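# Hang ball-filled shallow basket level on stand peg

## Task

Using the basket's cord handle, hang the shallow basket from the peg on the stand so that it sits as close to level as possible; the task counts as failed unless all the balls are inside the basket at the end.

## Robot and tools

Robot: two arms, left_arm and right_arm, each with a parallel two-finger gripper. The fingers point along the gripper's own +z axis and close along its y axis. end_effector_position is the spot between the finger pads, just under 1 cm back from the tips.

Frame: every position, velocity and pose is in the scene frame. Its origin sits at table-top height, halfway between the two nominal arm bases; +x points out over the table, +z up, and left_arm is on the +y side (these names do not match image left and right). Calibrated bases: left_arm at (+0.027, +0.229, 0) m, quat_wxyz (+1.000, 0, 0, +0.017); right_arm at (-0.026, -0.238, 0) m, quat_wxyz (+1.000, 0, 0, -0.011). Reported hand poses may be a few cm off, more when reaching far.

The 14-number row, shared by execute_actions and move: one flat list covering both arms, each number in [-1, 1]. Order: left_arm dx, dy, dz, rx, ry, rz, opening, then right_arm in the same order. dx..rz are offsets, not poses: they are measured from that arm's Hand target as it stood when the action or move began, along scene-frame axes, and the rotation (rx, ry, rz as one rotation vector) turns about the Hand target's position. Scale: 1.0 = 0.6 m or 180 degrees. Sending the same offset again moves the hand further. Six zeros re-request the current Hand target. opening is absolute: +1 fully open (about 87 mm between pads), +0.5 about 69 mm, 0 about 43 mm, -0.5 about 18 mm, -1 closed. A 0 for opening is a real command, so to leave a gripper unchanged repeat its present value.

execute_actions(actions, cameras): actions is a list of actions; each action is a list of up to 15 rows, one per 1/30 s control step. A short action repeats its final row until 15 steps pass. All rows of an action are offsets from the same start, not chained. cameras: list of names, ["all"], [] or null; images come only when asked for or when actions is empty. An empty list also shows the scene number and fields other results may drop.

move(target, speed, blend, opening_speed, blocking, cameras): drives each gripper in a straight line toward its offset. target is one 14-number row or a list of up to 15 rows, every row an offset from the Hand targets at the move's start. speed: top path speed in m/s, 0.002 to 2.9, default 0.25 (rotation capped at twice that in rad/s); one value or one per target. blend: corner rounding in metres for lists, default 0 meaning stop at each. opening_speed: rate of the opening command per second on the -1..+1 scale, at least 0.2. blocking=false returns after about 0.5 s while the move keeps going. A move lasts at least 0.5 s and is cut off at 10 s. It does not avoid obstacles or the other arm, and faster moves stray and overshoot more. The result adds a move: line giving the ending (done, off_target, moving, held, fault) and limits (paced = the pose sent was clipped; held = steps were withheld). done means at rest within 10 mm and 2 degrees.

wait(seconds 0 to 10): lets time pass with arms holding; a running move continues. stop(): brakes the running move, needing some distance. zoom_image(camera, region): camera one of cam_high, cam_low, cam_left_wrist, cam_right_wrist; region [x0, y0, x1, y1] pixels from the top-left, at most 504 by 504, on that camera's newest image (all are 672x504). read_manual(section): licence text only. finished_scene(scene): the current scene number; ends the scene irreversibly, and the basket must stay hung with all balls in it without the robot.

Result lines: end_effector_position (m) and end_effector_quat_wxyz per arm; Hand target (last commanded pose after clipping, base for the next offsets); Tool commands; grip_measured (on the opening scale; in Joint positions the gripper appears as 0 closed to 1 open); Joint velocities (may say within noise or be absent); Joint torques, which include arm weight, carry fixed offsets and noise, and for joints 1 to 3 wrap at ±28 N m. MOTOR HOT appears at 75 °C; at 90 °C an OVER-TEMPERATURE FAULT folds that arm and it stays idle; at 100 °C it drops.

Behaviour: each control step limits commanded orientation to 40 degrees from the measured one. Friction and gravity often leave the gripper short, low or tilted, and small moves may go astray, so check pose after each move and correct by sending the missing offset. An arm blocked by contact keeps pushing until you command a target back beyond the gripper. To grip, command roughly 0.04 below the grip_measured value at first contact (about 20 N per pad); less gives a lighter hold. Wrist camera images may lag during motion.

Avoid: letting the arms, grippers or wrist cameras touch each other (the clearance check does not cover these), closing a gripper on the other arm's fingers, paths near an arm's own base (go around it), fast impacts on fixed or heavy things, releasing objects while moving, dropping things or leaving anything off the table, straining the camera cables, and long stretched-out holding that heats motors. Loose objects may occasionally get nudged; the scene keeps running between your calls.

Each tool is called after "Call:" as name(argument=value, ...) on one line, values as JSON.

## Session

Call:
execute_actions(actions=[])

Call:
zoom_image(camera="cam_high", region=[230, 150, 530, 370])

Call:
zoom_image(camera="cam_low", region=[260, 120, 500, 310])

Scene clock: 0.00 s.
left_arm: end_effector_position=(+0.4241, +0.2525, +0.0688) grip_measured=+1.000 end_effector_quat_wxyz=(+0.601, -0.050, +0.791, +0.103) | right_arm: end_effector_position=(+0.3639, -0.2311, +0.0615) grip_measured=+0.962 end_effector_quat_wxyz=(+0.596, -0.001, +0.802, +0.021)
Joint positions: left_arm=[-0.109 1.585 0.405 0.907 -0.297 0.025 1] | right_arm=[0.023 1.553 0.369 0.892 -0.036 0.023 0.981]
Joint velocities: within noise
Joint torques (N m): no reading
Heat: left arm: 31 °C; right arm: 34 °C.
Hand target: left_arm +0.4258, +0.2523, +0.0721; +0.604, -0.051, +0.789, +0.103 | right_arm +0.3645, -0.2311, +0.0624; +0.596, -0.001, +0.803, +0.021
Tool commands: left_gripper/opening=+1.0 right_gripper/opening=+1.0
camera_calibration:
cam_left_wrist: T_world_to_cam=[[0.22493, -0.969845, -0.0938434, 0.153385], [-0.896988, -0.168488, -0.408686, 0.470585], [0.380551, 0.176102, -0.907838, 0.0000933667], [0, 0, 0, 1]] pos_world=[0.387572, 0.228031, 0.2068]
cam_right_wrist: T_world_to_cam=[[0.0261987, -0.999041, -0.0350826, -0.239645], [-0.923456, -0.0107475, -0.383555, 0.377857], [0.38281, 0.0424459, -0.922852, 0.0705266], [0, 0, 0, 1]] pos_world=[0.328215, -0.238348, 0.201607]

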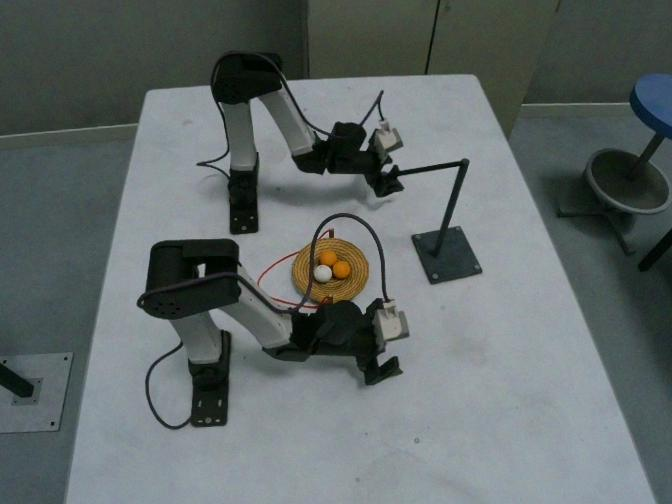

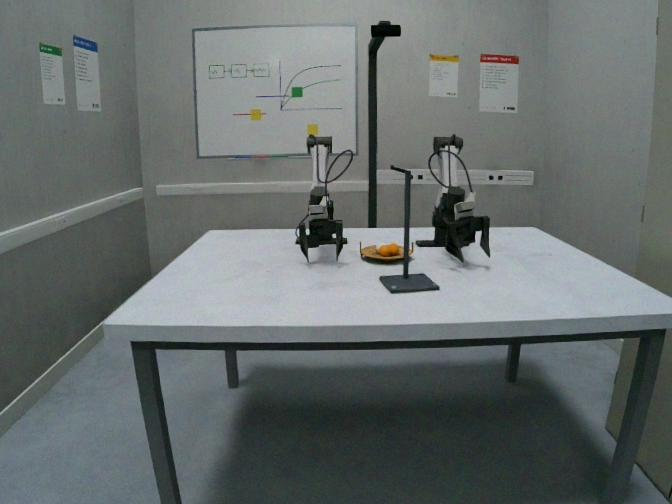

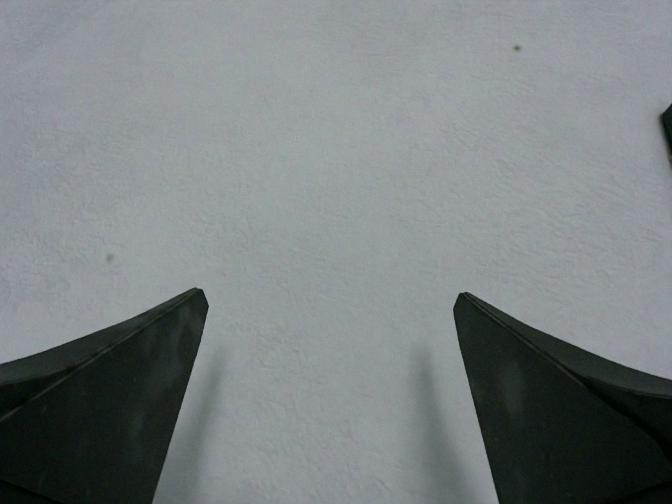

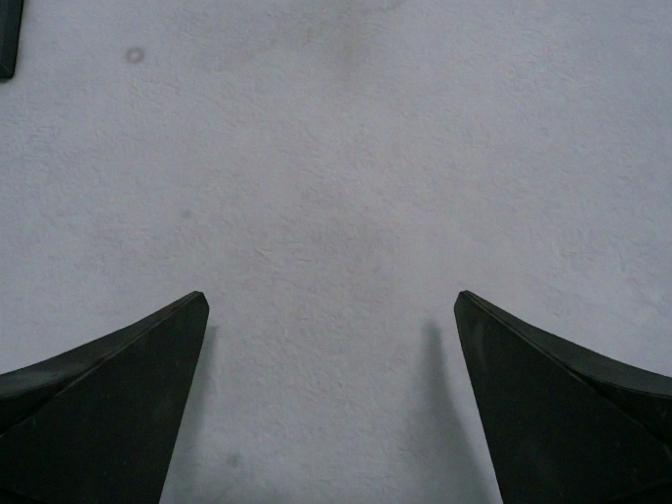

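Scaled by 1.680 from the camera's 672x504 image, which has a finer 960x720 frame.

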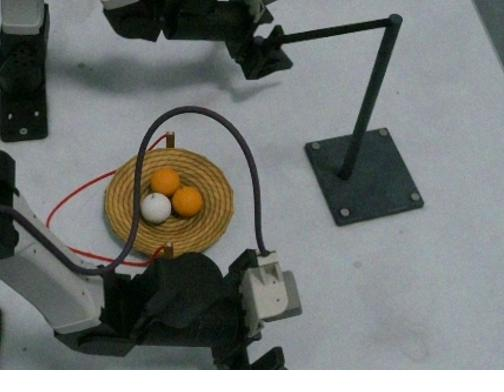

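Scaled by 2.100 from the camera's 672x504 image, which has a finer 960x720 frame.

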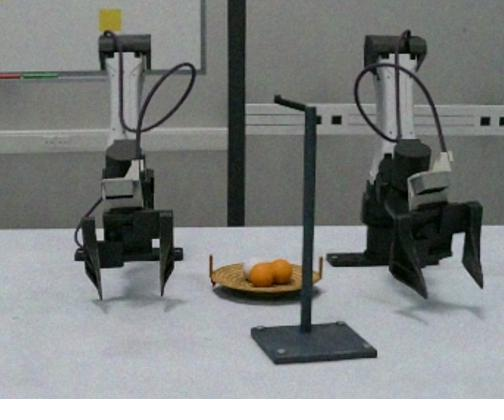

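Call:
move(target=[[-0.1,0,0.25,0,0,0,0.4,0,-0.2,0.067,0,0,0,1],[-0.393,-0.304,0.2715,0.0735,0.1478,-0.5481,0.4,0,-0.2,0.067,0,0,0,1]], blend=[0.03,0], cameras=["all"])

Call:
zoom_image(camera="cam_left_wrist", region=[100, 20, 500, 320])

Scene clock: 41.03 s.
left_arm: end_effector_position=(+0.1903, +0.0735, +0.2288) grip_measured=+0.400 end_effector_quat_wxyz=(+0.295, +0.636, +0.650, -0.292) | right_arm: end_effector_position=(+0.3591, -0.3487, +0.0913) grip_measured=+0.962 end_effector_quat_wxyz=(+0.588, +0.009, +0.808, +0.023)
Joint positions: left_arm=[-0.338 1.137 1.269 -1.354 0.8 1.097 0.7] | right_arm=[-0.446 1.495 0.534 0.609 -0.471 -0.115 0.981]
Joint torques (N m): left_arm=[-0.2 -0.99 8.08 0.91 0.63 0.24] | right_arm=[-0.75 -5.98 8.69 2.11 -0.17 -0.13]
Heat: left arm: 37 °C; right arm: 37 °C.
Hand target: left_arm +0.1900, +0.0700, +0.2350; +0.298, +0.641, +0.641, -0.299 | right_arm +0.3644, -0.3510, +0.1025; +0.596, -0.002, +0.803, +0.021
Off the commanded pose: left_arm 0.007 m, 1 deg | right_arm 0.013 m, 2 deg.
move: off_target (right_arm)
camera_calibration:
cam_left_wrist: T_world_to_cam=[[-0.99907, -0.0430558, 0.00218079, 0.190326], [-0.0429666, 0.998586, 0.0312901, -0.0528578], [-0.00352492, 0.0311673, -0.999508, 0.370581], [0, 0, 0, 1]] pos_world=[0.189184, 0.0494277, 0.371638]
cam_right_wrist: T_world_to_cam=[[0.0116644, -0.998651, -0.0505928, -0.349224], [-0.931156, 0.00759199, -0.364541, 0.39106], [0.364434, 0.051362, -0.929812, 0.115293], [0, 0, 0, 1]] pos_world=[0.326195, -0.357644, 0.232091]

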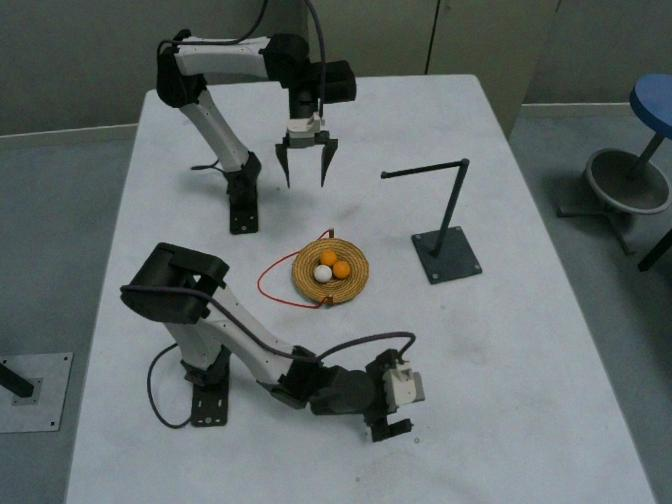

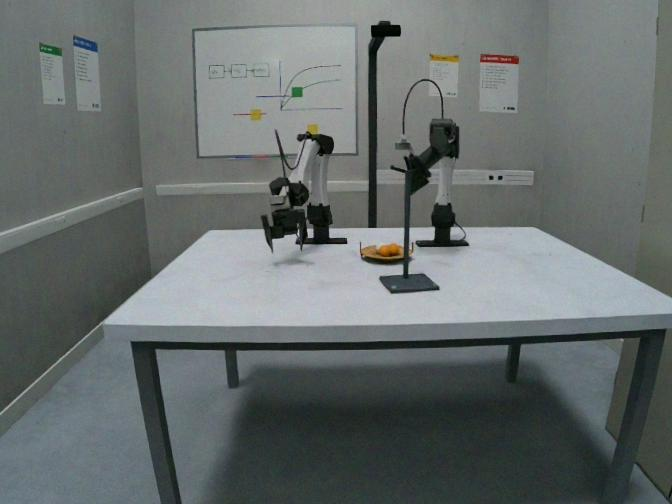

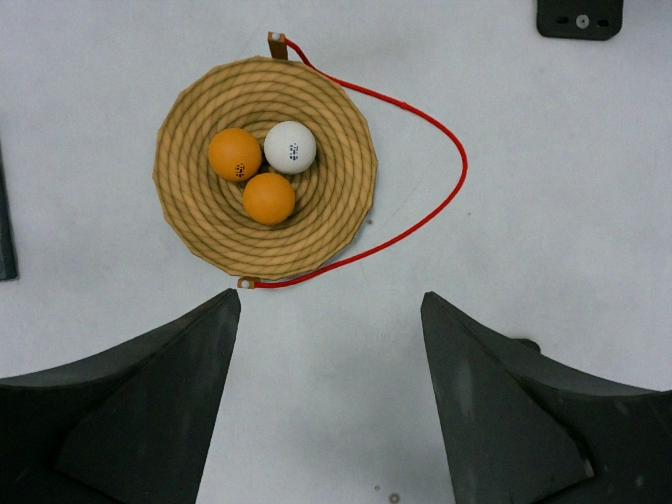

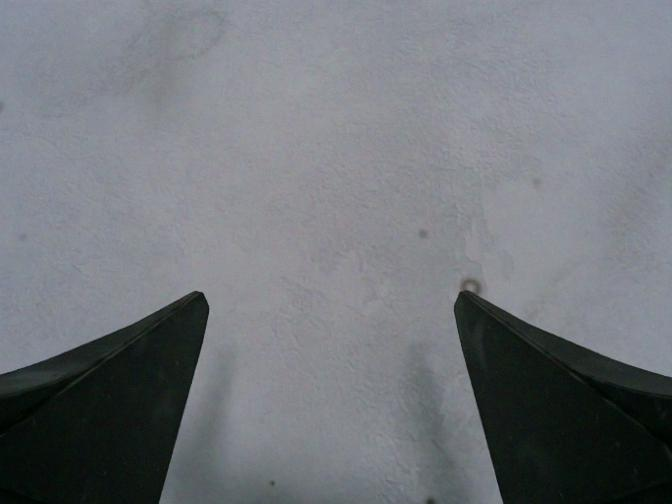

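Scaled by 1.260 from the camera's 672x504 image, which has a finer 960x720 frame.

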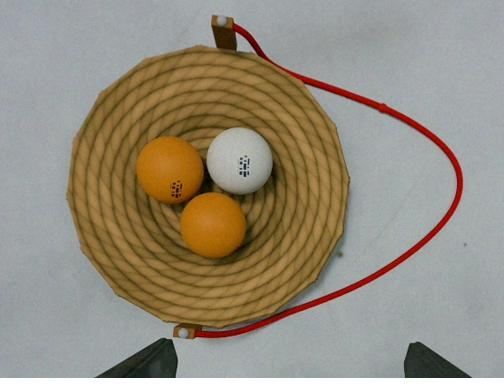

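Call:
move(target=[-0.1767,-0.1267,-0.2917,0,0,0,0.0,0,0,0,0,0,0,1], cameras=["cam_left_wrist"])

Scene clock: 65.00 s.
left_arm: end_effector_position=(+0.0836, -0.0065, +0.0665) grip_measured=+0.000 end_effector_quat_wxyz=(+0.301, +0.642, +0.636, -0.304) | right_arm: end_effector_position=(+0.3591, -0.3487, +0.0913) grip_measured=+0.962 end_effector_quat_wxyz=(+0.588, +0.009, +0.808, +0.023)
Joint positions: left_arm=[-1.18 0.797 0.387 -0.324 0.332 0.287 0.5] | right_arm=[-0.446 1.495 0.534 0.609 -0.471 -0.115 0.981]
Joint torques (N m): left_arm=[-0.29 0.72 5.85 2.14 0.03 0.02] | right_arm=[-0.44 -5.75 8.88 2.1 -0.18 -0.13]
Heat: left arm: 42 °C; right arm: 41 °C.
Hand target: left_arm +0.0839, -0.0061, +0.0600; +0.298, +0.641, +0.641, -0.299 | right_arm +0.3644, -0.3510, +0.1025; +0.596, -0.002, +0.803, +0.021
Off the commanded pose: left_arm 0.007 m, 1 deg | right_arm 0.013 m, 2 deg.
move: off_target (right_arm)
camera_calibration:
cam_left_wrist: T_world_to_cam=[[-0.999908, -0.013498, -0.00151387, 0.0811151], [-0.0135039, 0.999901, 0.0039658, 0.0268545], [0.00146019, 0.00398587, -0.999991, 0.209945], [0, 0, 0, 1]] pos_world=[0.0811637, -0.0265938, 0.20996]
Images, in order (width x height): cam_left_wrist 672x504.

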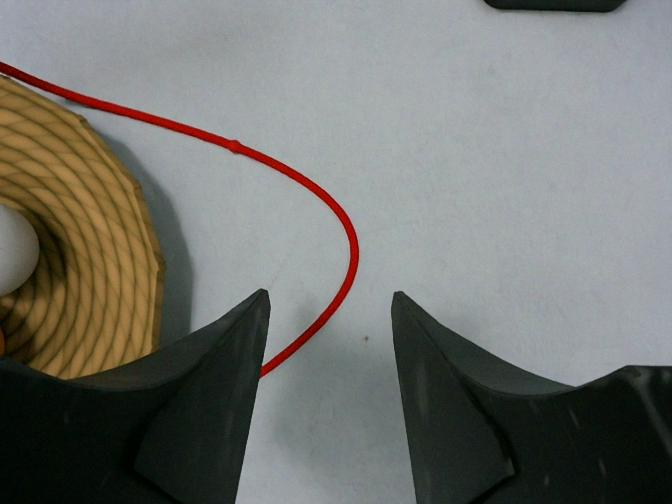

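Call:
move(target=[-0.0162,-0.0203,-0.045,0,0,0,-0.3,0,0,0,0,0,0,1], cameras=["cam_left_wrist"], speed=0.12)

Scene clock: 77.70 s.
left_arm: end_effector_position=(+0.0740, -0.0189, +0.0378) grip_measured=-0.300 end_effector_quat_wxyz=(+0.298, +0.643, +0.637, -0.303) | right_arm: end_effector_position=(+0.3591, -0.3487, +0.0913) grip_measured=+0.962 end_effector_quat_wxyz=(+0.588, +0.009, +0.808, +0.023)
Joint positions: left_arm=[-1.274 0.905 0.299 -0.117 0.262 0.222 0.35] | right_arm=[-0.446 1.495 0.534 0.609 -0.471 -0.115 0.981]
Joint torques (N m): left_arm=[-0.29 -0.13 5.7 2.16 -0.03 0.02] | right_arm=[-0.76 -5.97 8.62 2.03 -0.16 -0.14]
Heat: left arm: 41 °C; right arm: 43 °C.
Hand target: left_arm +0.0742, -0.0183, +0.0330; +0.298, +0.641, +0.641, -0.299 | right_arm +0.3645, -0.3510, +0.1025; +0.596, -0.002, +0.803, +0.021
Off the commanded pose: left_arm 0.005 m, 1 deg | right_arm 0.013 m, 2 deg.
move: off_target (right_arm)
camera_calibration:
cam_left_wrist: T_world_to_cam=[[-0.999908, -0.0134999, 0.00129947, 0.0711796], [-0.0134856, 0.999855, 0.0104041, 0.0389657], [-0.00143974, 0.0103857, -0.999945, 0.181663], [0, 0, 0, 1]] pos_world=[0.0719601, -0.0398858, 0.181155]
Images, in order (width x height): cam_left_wrist 672x504.

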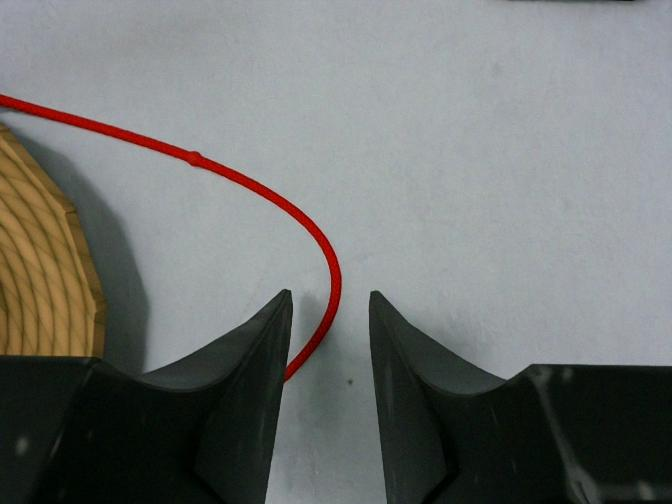

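Call:
move(target=[-0.001,-0.001,-0.0333,0,0,0,-0.4,0,0,0,0,0,0,1], cameras=["cam_left_wrist"], speed=0.06)

Scene clock: 83.80 s.
left_arm: end_effector_position=(+0.0736, -0.0201, +0.0182) grip_measured=-0.400 end_effector_quat_wxyz=(+0.299, +0.643, +0.637, -0.303) | right_arm: end_effector_position=(+0.3591, -0.3487, +0.0913) grip_measured=+0.962 end_effector_quat_wxyz=(+0.588, +0.009, +0.808, +0.023)
Joint positions: left_arm=[-1.279 0.976 0.235 0.02 0.258 0.218 0.3] | right_arm=[-0.446 1.495 0.534 0.609 -0.471 -0.115 0.981]
Joint torques (N m): left_arm=[-0.29 -0.17 5.35 2.21 -0.02 0.02] | right_arm=[-1.07 -6 8.87 2.01 -0.13 -0.13]
Heat: left arm: 41 °C; right arm: 43 °C.
Hand target: left_arm +0.0736, -0.0189, +0.0130; +0.298, +0.641, +0.641, -0.299 | right_arm +0.3645, -0.3510, +0.1025; +0.596, -0.002, +0.803, +0.021
Off the commanded pose: left_arm 0.005 m, 1 deg | right_arm 0.013 m, 2 deg.
move: off_target (right_arm)
camera_calibration:
cam_left_wrist: T_world_to_cam=[[-0.99991, -0.0133983, 0.0012133, 0.0708084], [-0.0133863, 0.999866, 0.00940286, 0.0404204], [-0.00133912, 0.00938577, -0.999955, 0.162029], [0, 0, 0, 1]] pos_world=[0.0715601, -0.040987, 0.161556]
Images, in order (width x height): cam_left_wrist 672x504.

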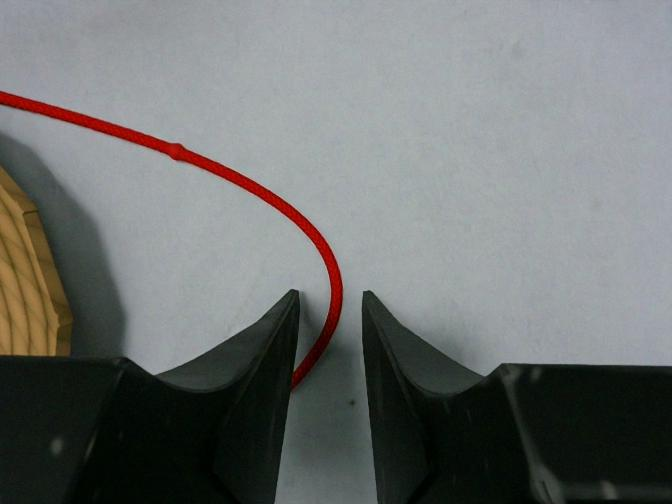

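Call:
move(target=[0,0.0013,-0.018,0,0,0,-0.4,0,0,0,0,0,0,1], cameras=["cam_left_wrist"], speed=0.04)

Scene clock: 90.73 s.
left_arm: end_effector_position=(+0.0763, -0.0279, +0.0176) grip_measured=-0.400 end_effector_quat_wxyz=(+0.316, +0.639, +0.629, -0.312) | right_arm: end_effector_position=(+0.3591, -0.3487, +0.0913) grip_measured=+0.962 end_effector_quat_wxyz=(+0.588, +0.009, +0.808, +0.023)
Joint positions: left_arm=[-1.279 1.008 0.211 0.12 0.258 0.218 0.3] | right_arm=[-0.446 1.495 0.534 0.609 -0.471 -0.115 0.981]
Joint torques (N m): left_arm=[-0.18 0.28 4.36 1.97 -0.02 0.03] | right_arm=[-0.7 -5.89 8.95 2.01 -0.14 -0.11]
Heat: left arm: 40 °C; right arm: 44 °C.
Hand target: left_arm +0.0736, -0.0181, +0.0021; +0.298, +0.641, +0.641, -0.299 | right_arm +0.3645, -0.3510, +0.1025; +0.596, -0.002, +0.803, +0.021
Off the commanded pose: left_arm 0.018 m, 3 deg | right_arm 0.013 m, 2 deg.
move: off_target (left_arm, right_arm)
camera_calibration:
cam_left_wrist: T_world_to_cam=[[-0.999826, -0.014075, -0.0122121, 0.0736355], [-0.0136744, 0.999385, -0.03229, 0.0490179], [0.0126591, -0.0321174, -0.999404, 0.159201], [0, 0, 0, 1]] pos_world=[0.0722777, -0.0428382, 0.161588]
Images, in order (width x height): cam_left_wrist 672x504.

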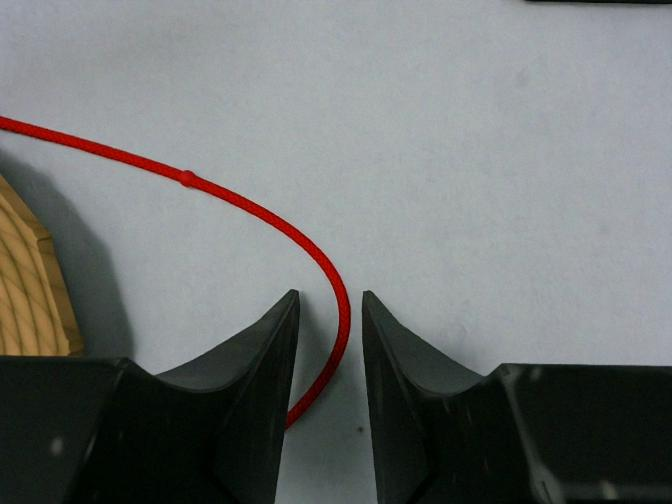

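Call:
move(target=[[0,0.008,0.035,0,0,0,-0.4,0,0,0,0,0,0,1],[0,0.008,0.0115,0,0,0,-0.4,0,0,0,0,0,0,1]], cameras=["cam_left_wrist"], speed=0.04)

Scene clock: 99.33 s.
left_arm: end_effector_position=(+0.0729, -0.0180, +0.0179) grip_measured=-0.400 end_effector_quat_wxyz=(+0.304, +0.641, +0.634, -0.306) | right_arm: end_effector_position=(+0.3591, -0.3487, +0.0913) grip_measured=+0.962 end_effector_quat_wxyz=(+0.588, +0.009, +0.808, +0.023)
Joint positions: left_arm=[-1.279 0.949 0.215 0.027 0.258 0.218 0.3] | right_arm=[-0.446 1.495 0.534 0.609 -0.471 -0.115 0.981]
Joint torques (N m): left_arm=[0.64 0.13 4.96 2.11 0.07 0.11] | right_arm=[-0.76 -5.98 8.92 2.05 -0.14 -0.15]
Heat: left arm: 39 °C; right arm: 44 °C.
Hand target: left_arm +0.0736, -0.0133, +0.0091; +0.298, +0.641, +0.641, -0.299 | right_arm +0.3645, -0.3510, +0.1025; +0.596, -0.002, +0.803, +0.021
Off the commanded pose: left_arm 0.010 m, 1 deg | right_arm 0.013 m, 2 deg.
move: off_target (right_arm)
camera_calibration:
cam_left_wrist: T_world_to_cam=[[-0.999898, -0.0139271, -0.00310299, 0.0702447], [-0.0139147, 0.999895, -0.00395849, 0.0386167], [0.0031578, -0.00391491, -0.999987, 0.161097], [0, 0, 0, 1]] pos_world=[0.0702661, -0.0370037, 0.161466]
Images, in order (width x height): cam_left_wrist 672x504.

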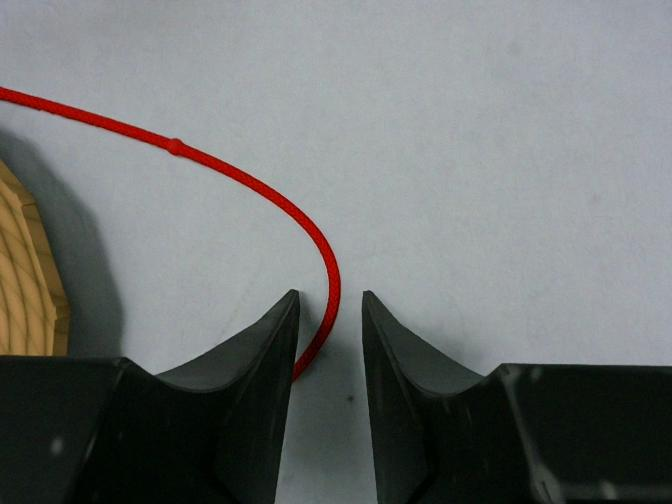

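Call:
move(target=[0,0,-0.003,0,0,0,-1,0,0,0,0,0,0,1], cameras=["cam_left_wrist"], speed=0.04, opening_speed=0.4)

Scene clock: 104.90 s.
left_arm: end_effector_position=(+0.0740, -0.0201, +0.0177) grip_measured=-0.907 end_effector_quat_wxyz=(+0.309, +0.640, +0.633, -0.307) | right_arm: end_effector_position=(+0.3591, -0.3487, +0.0913) grip_measured=+0.962 end_effector_quat_wxyz=(+0.588, +0.009, +0.808, +0.023)
Joint positions: left_arm=[-1.279 0.96 0.21 0.052 0.256 0.218 0.047] | right_arm=[-0.446 1.495 0.534 0.609 -0.471 -0.115 0.981]
Joint torques (N m): left_arm=[0.61 -0.03 4.88 2.02 0.08 0.1] | right_arm=[-0.81 -6.16 9.02 2.07 -0.13 -0.15]
Heat: left arm: 39 °C; right arm: 44 °C.
Hand target: left_arm +0.0736, -0.0133, +0.0073; +0.298, +0.641, +0.641, -0.299 | right_arm +0.3645, -0.3510, +0.1025; +0.596, -0.002, +0.803, +0.021
Off the commanded pose: left_arm 0.012 m, 2 deg | right_arm 0.013 m, 2 deg.
move: off_target (left_arm, right_arm)
camera_calibration:
cam_left_wrist: T_world_to_cam=[[-0.999855, -0.0154369, -0.007249, 0.0712485], [-0.0153416, 0.999797, -0.0130286, 0.0409945], [0.00744865, -0.0129155, -0.999889, 0.16034], [0, 0, 0, 1]] pos_world=[0.0706727, -0.0378154, 0.161372]
Images, in order (width x height): cam_left_wrist 672x504.

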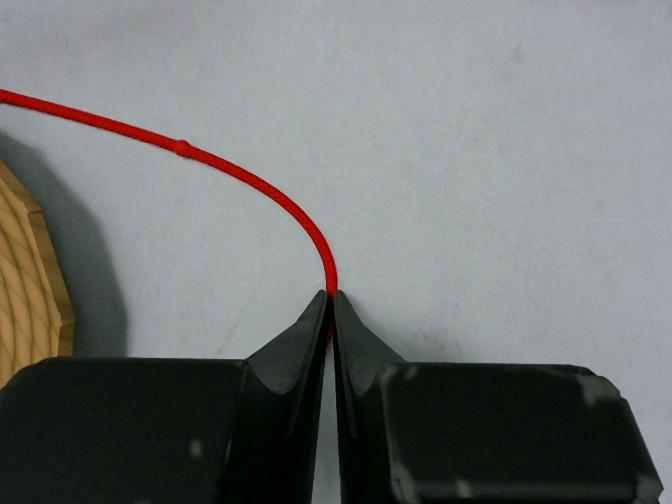

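Call:
move(target=[[0.004,-0.008,0.071,0,0,0,-1,0,0,0,0,0,0,1],[0.077,-0.003,0.2545,0,0,0,-1,0,0,0,0,0,0,1],[0.177,0.0055,0.321,0,0,0,-1,0,0,0,0,0,0,1],[0.294,0.012,0.363,0,0,0,-1,0,0,0,0,0,0,1],[0.294,0.012,0.4545,-0.067,0,0,-1,0,0,0,0,0,0,1]], cameras=["cam_left_wrist","cam_low"], blend=[0.02,0.03,0.03,0.02,0], speed=[0.06,0.08,0.08,0.06,0.04])

Call:
zoom_image(camera="cam_low", region=[330, 150, 450, 270])

Scene clock: 123.90 s.
left_arm: end_effector_position=(+0.2514, -0.0062, +0.2628) grip_measured=-0.907 end_effector_quat_wxyz=(+0.344, +0.606, +0.618, -0.364) | right_arm: end_effector_position=(+0.3591, -0.3487, +0.0913) grip_measured=+0.962 end_effector_quat_wxyz=(+0.588, +0.009, +0.808, +0.023)
Joint positions: left_arm=[-0.463 1.371 1.432 -1.025 0.92 0.816 0.047] | right_arm=[-0.446 1.495 0.534 0.609 -0.471 -0.115 0.981]
Joint torques (N m): left_arm=[0.7 -6.61 8.68 1.43 0.61 0.03] | right_arm=[-0.76 -6.06 8.81 2.05 -0.21 -0.13]
Heat: left arm: 40 °C; right arm: 45 °C.
Hand target: left_arm +0.2501, -0.0061, +0.2801; +0.364, +0.606, +0.606, -0.365 | right_arm +0.3645, -0.3510, +0.1025; +0.596, -0.002, +0.803, +0.021
Off the commanded pose: left_arm 0.017 m, 3 deg | right_arm 0.013 m, 2 deg.
move: off_target (left_arm, right_arm)
camera_calibration:
cam_left_wrist: T_world_to_cam=[[-0.999115, -0.0232884, 0.035018, 0.23938], [-0.028596, 0.986759, -0.15965, 0.0747981], [-0.0308364, -0.16051, -0.986552, 0.409588], [0, 0, 0, 1]] pos_world=[0.253938, -0.00248978, 0.407639]
Images, in order (width x height): cam_low 672x504, cam_left_wrist 672x504.

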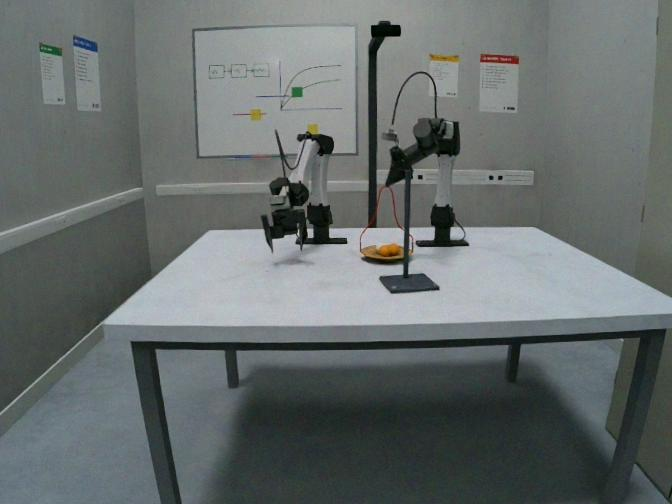

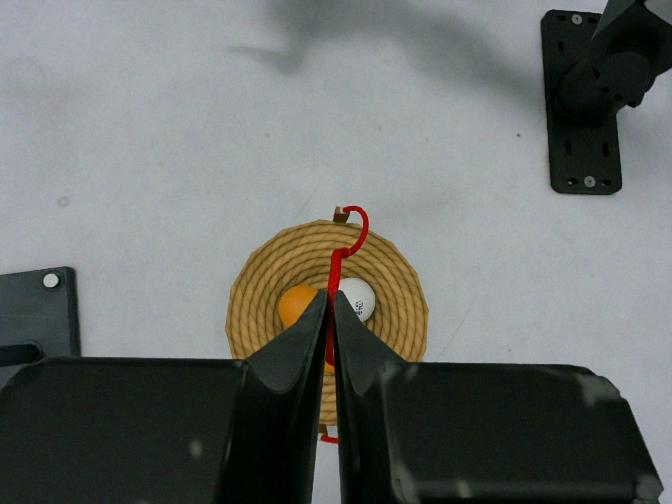

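Scaled by 4.200 from the camera's 672x504 image, which has a finer 960x720 frame.

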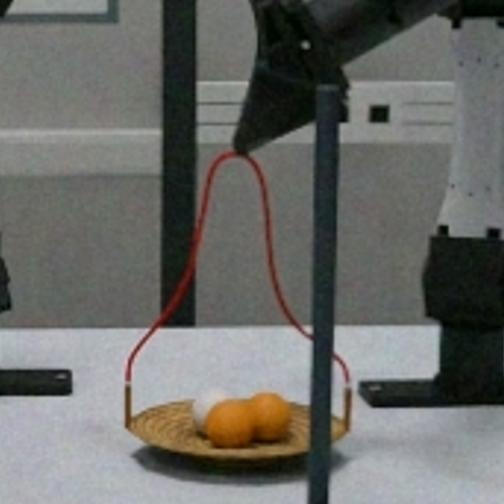

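Call:
move(target=[0,0,0.05,0,0,0,-1,0,0,0,0,0,0,1], cameras=["cam_left_wrist","cam_low"], speed=0.03)

Call:
zoom_image(camera="cam_low", region=[330, 150, 450, 270])

Scene clock: 129.07 s.
left_arm: end_effector_position=(+0.2468, -0.0041, +0.3014) grip_measured=-0.907 end_effector_quat_wxyz=(+0.357, +0.608, +0.611, -0.360) | right_arm: end_effector_position=(+0.3591, -0.3487, +0.0913) grip_measured=+0.962 end_effector_quat_wxyz=(+0.588, +0.009, +0.808, +0.023)
Joint positions: left_arm=[-0.463 1.383 1.593 -1.142 0.92 0.814 0.046] | right_arm=[-0.446 1.495 0.534 0.609 -0.471 -0.115 0.981]
Joint velocities: left_arm=[0.007 -0.002 -0.007 0.037 -0.154 0.051 0.012] | right_arm=[within noise]
Joint torques (N m): left_arm=[0.76 -3.36 8.77 1.46 0.6 0.04] | right_arm=[-0.76 -5.89 8.81 2.07 -0.16 -0.1]
Heat: left arm: 42 °C; right arm: 46 °C.
Hand target: left_arm +0.2501, -0.0061, +0.3100; +0.364, +0.606, +0.606, -0.365 | right_arm +0.3645, -0.3510, +0.1025; +0.596, -0.002, +0.803, +0.021
Off the commanded pose: left_arm 0.009 m, 1 deg | right_arm 0.013 m, 2 deg.
move: off_target (right_arm)
camera_calibration:
cam_left_wrist: T_world_to_cam=[[-0.999671, -0.0241318, 0.0086415, 0.241467], [-0.0252667, 0.984463, -0.173765, 0.0822512], [-0.00431399, -0.173926, -0.984749, 0.440656], [0, 0, 0, 1]] pos_world=[0.245367, 0.00149531, 0.446142]
Images, in order (width x height): cam_low 672x504, cam_left_wrist 672x504.

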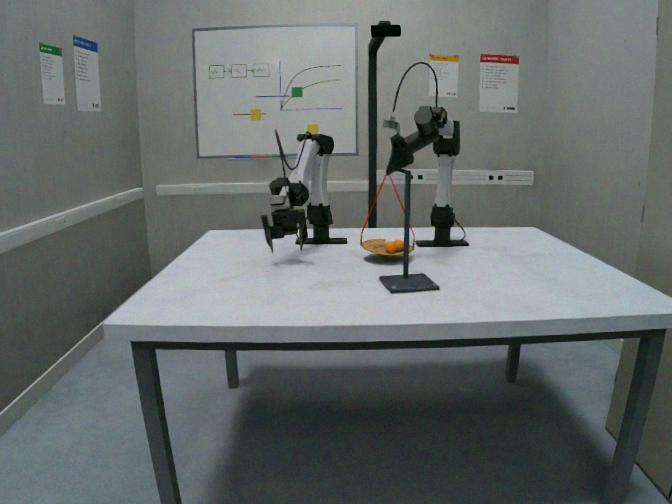

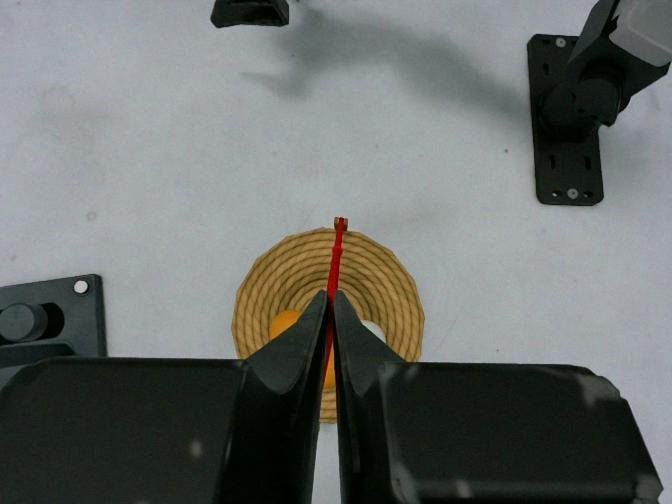

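Scaled by 4.200 from the camera's 672x504 image, which has a finer 960x720 frame.

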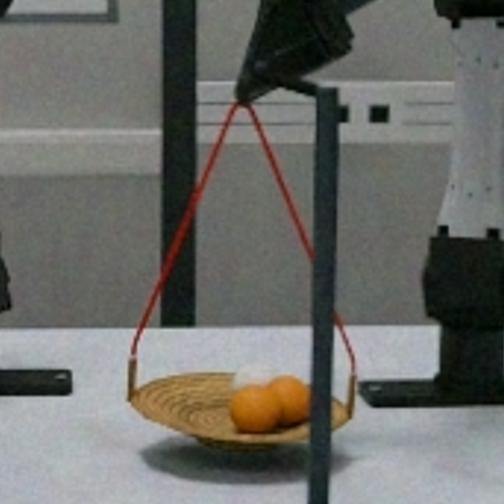

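Call:
move(target=[[0.02,0.005,0.06,-0.03,-0.002,0.018,-1,0,0,0,0,0,0,1],[0.119,0.021,0.087,-0.0721,-0.005,0.0443,-1,0,0,0,0,0,0,1]], cameras=["cam_left_wrist","cam_low"], speed=0.06, blend=[0.02,0])

Call:
zoom_image(camera="cam_low", region=[340, 140, 460, 260])

Scene clock: 160.20 s.
left_arm: end_effector_position=(+0.3170, +0.0094, +0.3505) grip_measured=-0.907 end_effector_quat_wxyz=(+0.445, +0.517, +0.616, -0.395) | right_arm: end_effector_position=(+0.3591, -0.3487, +0.0913) grip_measured=+0.962 end_effector_quat_wxyz=(+0.588, +0.009, +0.808, +0.023)
Joint positions: left_arm=[-0.275 1.466 1.686 -0.899 1.088 0.593 0.046] | right_arm=[-0.446 1.495 0.534 0.609 -0.471 -0.115 0.981]
Joint torques (N m): left_arm=[0.58 -4.37 8.5 1.99 0.66 0.02] | right_arm=[-0.8 -6.15 8.84 2.03 -0.15 -0.13]
Heat: left arm: 44 °C; right arm: 46 °C.
Hand target: left_arm +0.3215, +0.0065, +0.3622; +0.459, +0.521, +0.599, -0.400 | right_arm +0.3645, -0.3510, +0.1025; +0.596, -0.002, +0.803, +0.021
Off the commanded pose: left_arm 0.013 m, 3 deg | right_arm 0.013 m, 2 deg.
move: off_target (left_arm, right_arm)
camera_calibration:
cam_left_wrist: T_world_to_cam=[[-0.983802, -0.175864, 0.0347178, 0.298787], [-0.175898, 0.909761, -0.376025, 0.198534], [0.0345444, -0.376041, -0.925959, 0.460632], [0, 0, 0, 1]] pos_world=[0.312957, 0.0451438, 0.490807]
Images, in order (width x height): cam_low 672x504, cam_left_wrist 672x504.

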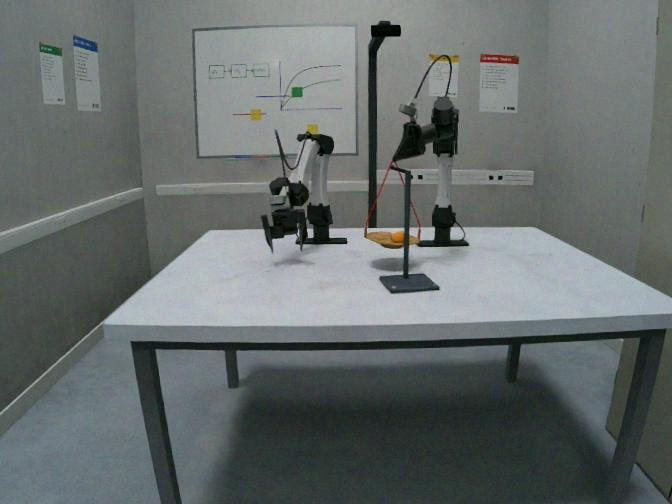

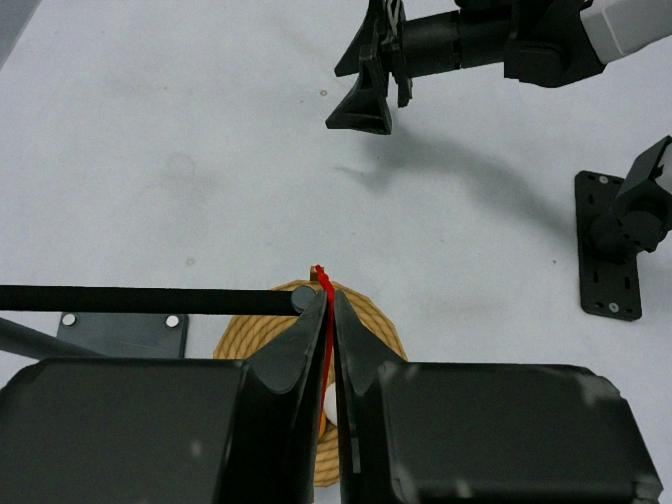

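Scaled by 4.200 from the camera's 672x504 image, which has a finer 960x720 frame.

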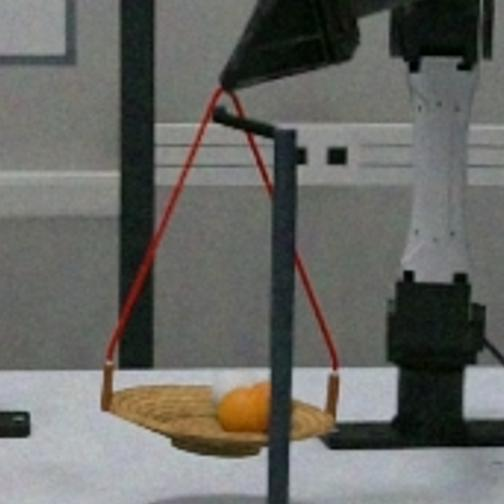

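Call:
move(target=[[0,0,0.022,0,0,0,-1,0,0,0,0,0,0,1],[0.078,0.0075,0.022,0,0,0,-1,0,0,0,0,0,0,1]], cameras=["cam_left_wrist","cam_low"], speed=0.05)

Call:
zoom_image(camera="cam_low", region=[340, 140, 460, 260])

Scene clock: 177.17 s.
left_arm: end_effector_position=(+0.3658, +0.0122, +0.3682) grip_measured=-0.907 end_effector_quat_wxyz=(+0.452, +0.514, +0.613, -0.395) | right_arm: end_effector_position=(+0.3591, -0.3487, +0.0913) grip_measured=+0.962 end_effector_quat_wxyz=(+0.588, +0.009, +0.808, +0.023)
Joint positions: left_arm=[-0.229 1.676 1.972 -0.998 1.125 0.632 0.046] | right_arm=[-0.446 1.495 0.534 0.609 -0.471 -0.115 0.981]
Joint torques (N m): left_arm=[0.64 -5.68 8.66 1.64 0.67 0.25] | right_arm=[-0.79 -5.97 9.03 2.04 -0.2 -0.13]
Heat: left arm: 46 °C; right arm: 47 °C.
Hand target: left_arm +0.3682, +0.0109, +0.3753; +0.459, +0.521, +0.599, -0.400 | right_arm +0.3645, -0.3510, +0.1025; +0.596, -0.002, +0.803, +0.021
Off the commanded pose: left_arm 0.008 m, 2 deg | right_arm 0.013 m, 2 deg.
move: off_target (right_arm)
camera_calibration:
cam_left_wrist: T_world_to_cam=[[-0.982939, -0.181841, 0.0276659, 0.348998], [-0.178157, 0.903838, -0.389019, 0.216938], [0.0457342, -0.387311, -0.920814, 0.470544], [0, 0, 0, 1]] pos_world=[0.360173, 0.0496325, 0.508022]
Images, in order (width x height): cam_low 672x504, cam_left_wrist 672x504.

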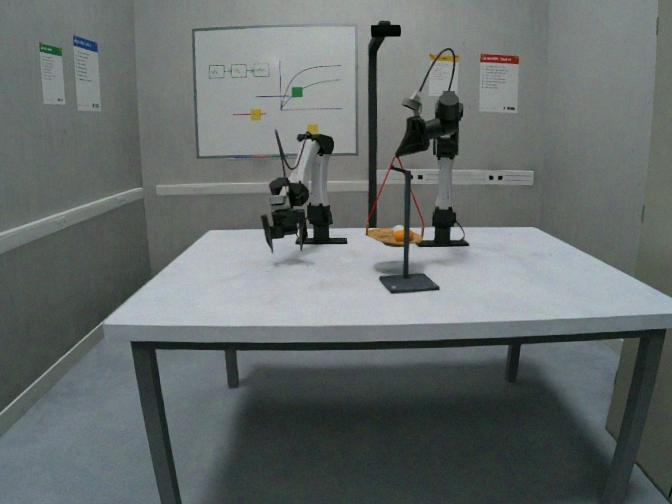

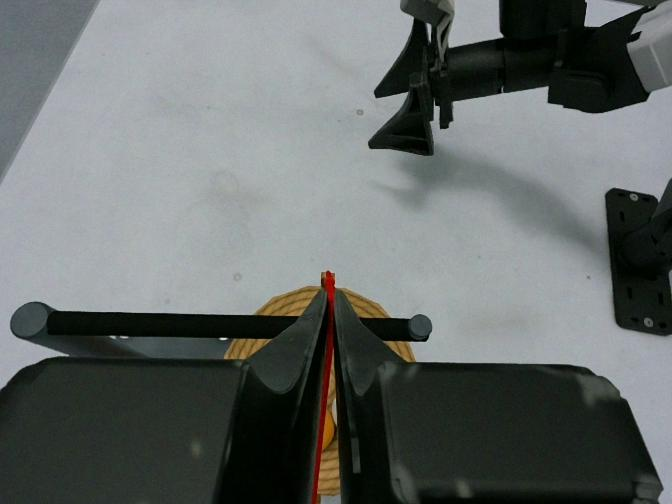

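Scaled by 4.200 from the camera's 672x504 image, which has a finer 960x720 frame.

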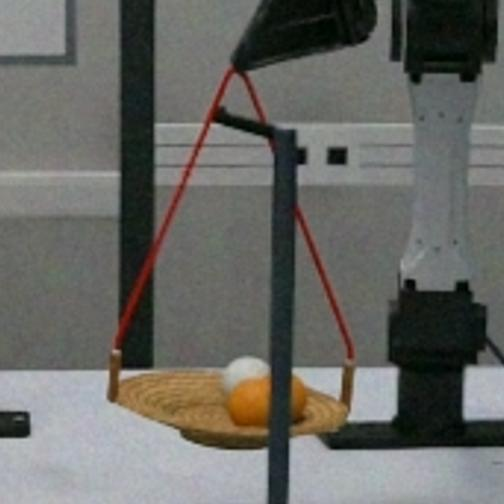

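Call:
move(target=[0,0,-0.042,0,0,0,-1,0,0,0,0,0,0,1], cameras=["cam_left_wrist","cam_low"], speed=0.04)

Call:
zoom_image(camera="cam_low", region=[360, 150, 440, 250])

Scene clock: 187.17 s.
left_arm: end_effector_position=(+0.3707, +0.0099, +0.3390) grip_measured=-0.907 end_effector_quat_wxyz=(+0.438, +0.511, +0.617, -0.407) | right_arm: end_effector_position=(+0.3591, -0.3487, +0.0913) grip_measured=+0.962 end_effector_quat_wxyz=(+0.588, +0.009, +0.808, +0.023)
Joint positions: left_arm=[-0.229 1.676 1.857 -0.932 1.14 0.645 0.046] | right_arm=[-0.446 1.495 0.534 0.609 -0.471 -0.115 0.981]
Joint torques (N m): left_arm=[0.59 -10.04 5.24 1.96 0.54 0.22] | right_arm=[-0.62 -6.16 8.81 2.11 -0.19 -0.15]
Heat: left arm: 47 °C; right arm: 47 °C.
Hand target: left_arm +0.3682, +0.0109, +0.3502; +0.459, +0.521, +0.598, -0.400 | right_arm +0.3644, -0.3510, +0.1025; +0.596, -0.002, +0.803, +0.021
Off the commanded pose: left_arm 0.011 m, 4 deg | right_arm 0.013 m, 2 deg.
move: off_target (left_arm, right_arm)
camera_calibration:
cam_left_wrist: T_world_to_cam=[[-0.983885, -0.166969, 0.0639613, 0.3422], [-0.178712, 0.907067, -0.38117, 0.205995], [0.00562657, -0.386459, -0.92229, 0.45788], [0, 0, 0, 1]] pos_world=[0.370924, 0.0472374, 0.478929]
Images, in order (width x height): cam_low 672x504, cam_left_wrist 672x504.

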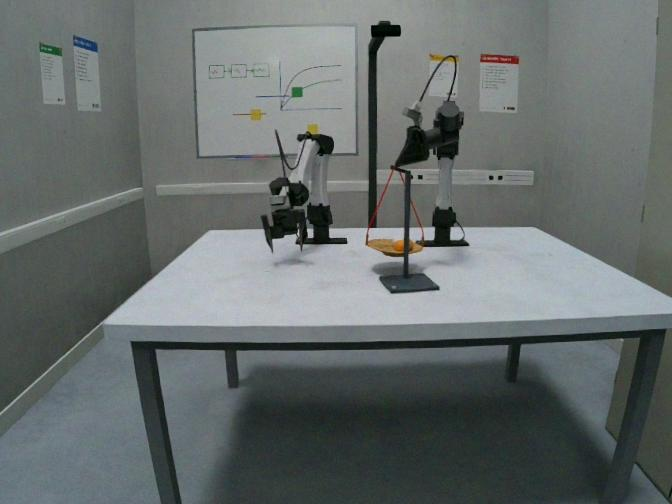

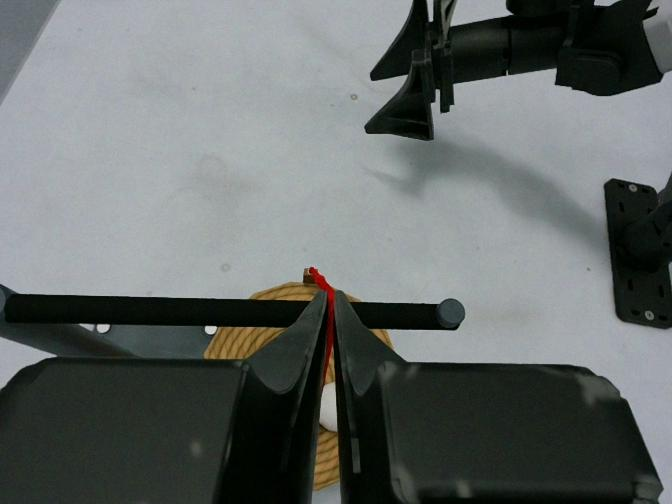

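Scaled by 5.040 from the camera's 672x504 image, which has a finer 960x720 frame.

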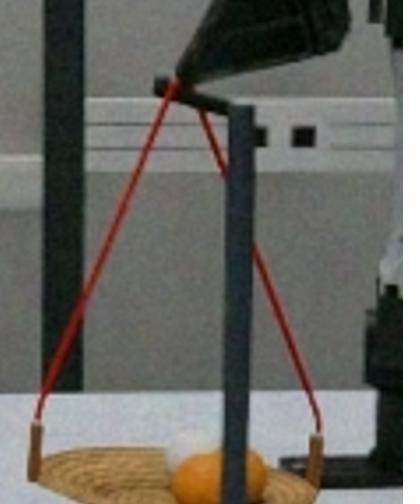

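Call:
move(target=[0.001,-0.008,0.004,0,0,0,-1,0,0,0,0,0,0,1], cameras=["cam_left_wrist","cam_low"], speed=0.04)

Call:
zoom_image(camera="cam_low", region=[360, 150, 440, 250])

Scene clock: 201.27 s.
left_arm: end_effector_position=(+0.3732, +0.0087, +0.3414) grip_measured=-0.907 end_effector_quat_wxyz=(+0.444, +0.513, +0.613, -0.405) | right_arm: end_effector_position=(+0.3591, -0.3487, +0.0913) grip_measured=+0.962 end_effector_quat_wxyz=(+0.588, +0.009, +0.808, +0.023)
Joint positions: left_arm=[-0.231 1.676 1.857 -0.909 1.14 0.638 0.046] | right_arm=[-0.446 1.495 0.534 0.609 -0.471 -0.115 0.981]
Joint torques (N m): left_arm=[-0.36 -9.83 5.83 1.93 0.43 0.03] | right_arm=[-0.85 -5.89 8.72 2.06 -0.2 -0.09]
Heat: left arm: 45 °C; right arm: 47 °C.
Hand target: left_arm +0.3689, +0.0062, +0.3526; +0.459, +0.521, +0.599, -0.400 | right_arm +0.3644, -0.3510, +0.1025; +0.596, -0.002, +0.803, +0.021
Off the commanded pose: left_arm 0.012 m, 3 deg | right_arm 0.013 m, 2 deg.
move: off_target (left_arm, right_arm)
camera_calibration:
cam_left_wrist: T_world_to_cam=[[-0.98466, -0.167278, 0.0496232, 0.349489], [-0.173315, 0.904817, -0.388932, 0.209145], [0.0201601, -0.391567, -0.919929, 0.45333], [0, 0, 0, 1]] pos_world=[0.371236, 0.0467329, 0.481032]
Images, in order (width x height): cam_low 672x504, cam_left_wrist 672x504.

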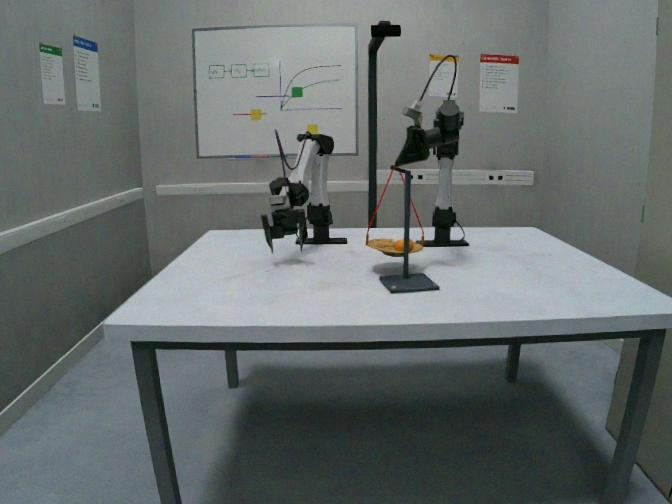

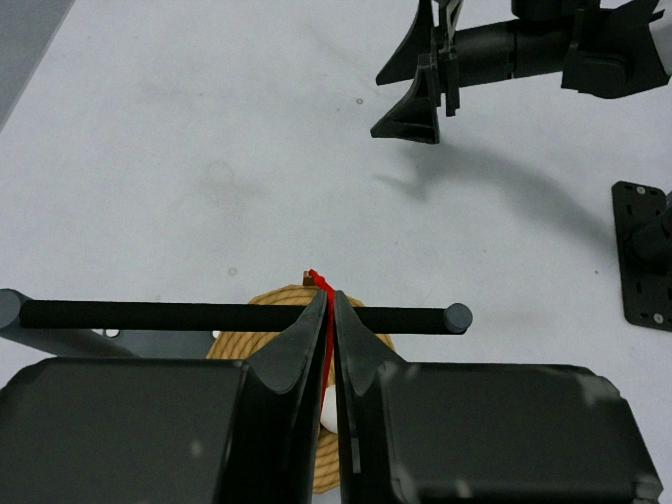

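Scaled by 5.040 from the camera's 672x504 image, which has a finer 960x720 frame.

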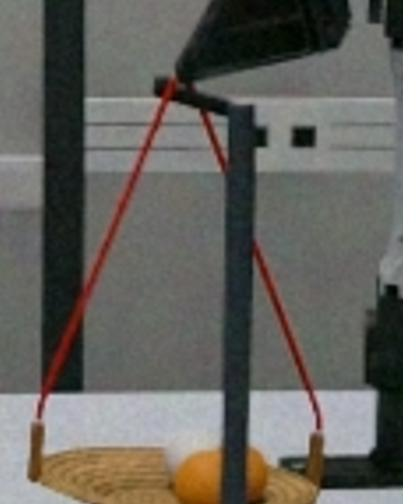

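Call:
move(target=[0.001,-0.01,-0.003,0,0,0,-1,0,0,0,0,0,0,1], cameras=["cam_low"], speed=0.04)

Call:
zoom_image(camera="cam_low", region=[360, 150, 440, 250])

Scene clock: 205.20 s.
left_arm: end_effector_position=(+0.3747, +0.0031, +0.3419) grip_measured=-0.907 end_effector_quat_wxyz=(+0.446, +0.513, +0.610, -0.406) | right_arm: end_effector_position=(+0.3591, -0.3487, +0.0913) grip_measured=+0.962 end_effector_quat_wxyz=(+0.588, +0.009, +0.808, +0.023)
Joint positions: left_arm=[-0.245 1.676 1.848 -0.871 1.133 0.611 0.046] | right_arm=[-0.446 1.495 0.534 0.609 -0.471 -0.115 0.981]
Joint torques (N m): left_arm=[-0.62 -10 5.31 1.93 0.34 0.03] | right_arm=[-0.84 -6.01 8.87 2.1 -0.17 -0.15]
Heat: left arm: 45 °C; right arm: 48 °C.
Hand target: left_arm +0.3695, +0.0002, +0.3508; +0.459, +0.521, +0.599, -0.400 | right_arm +0.3644, -0.3510, +0.1025; +0.596, -0.002, +0.803, +0.021
Off the commanded pose: left_arm 0.011 m, 2 deg | right_arm 0.013 m, 2 deg.
move: off_target (left_arm, right_arm)
Images, in order (width x height): cam_low 672x504.

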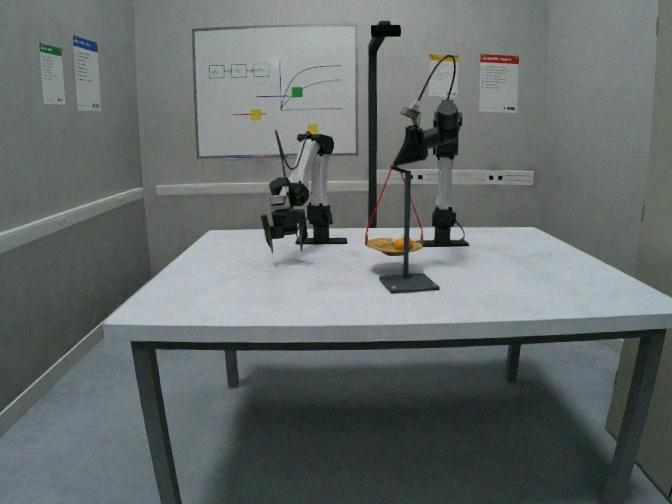

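Scaled by 5.040 from the camera's 672x504 image, which has a finer 960x720 frame.

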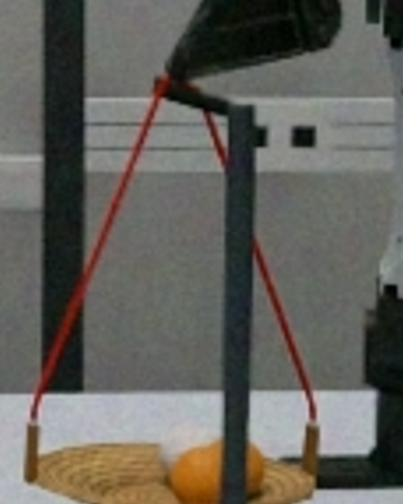

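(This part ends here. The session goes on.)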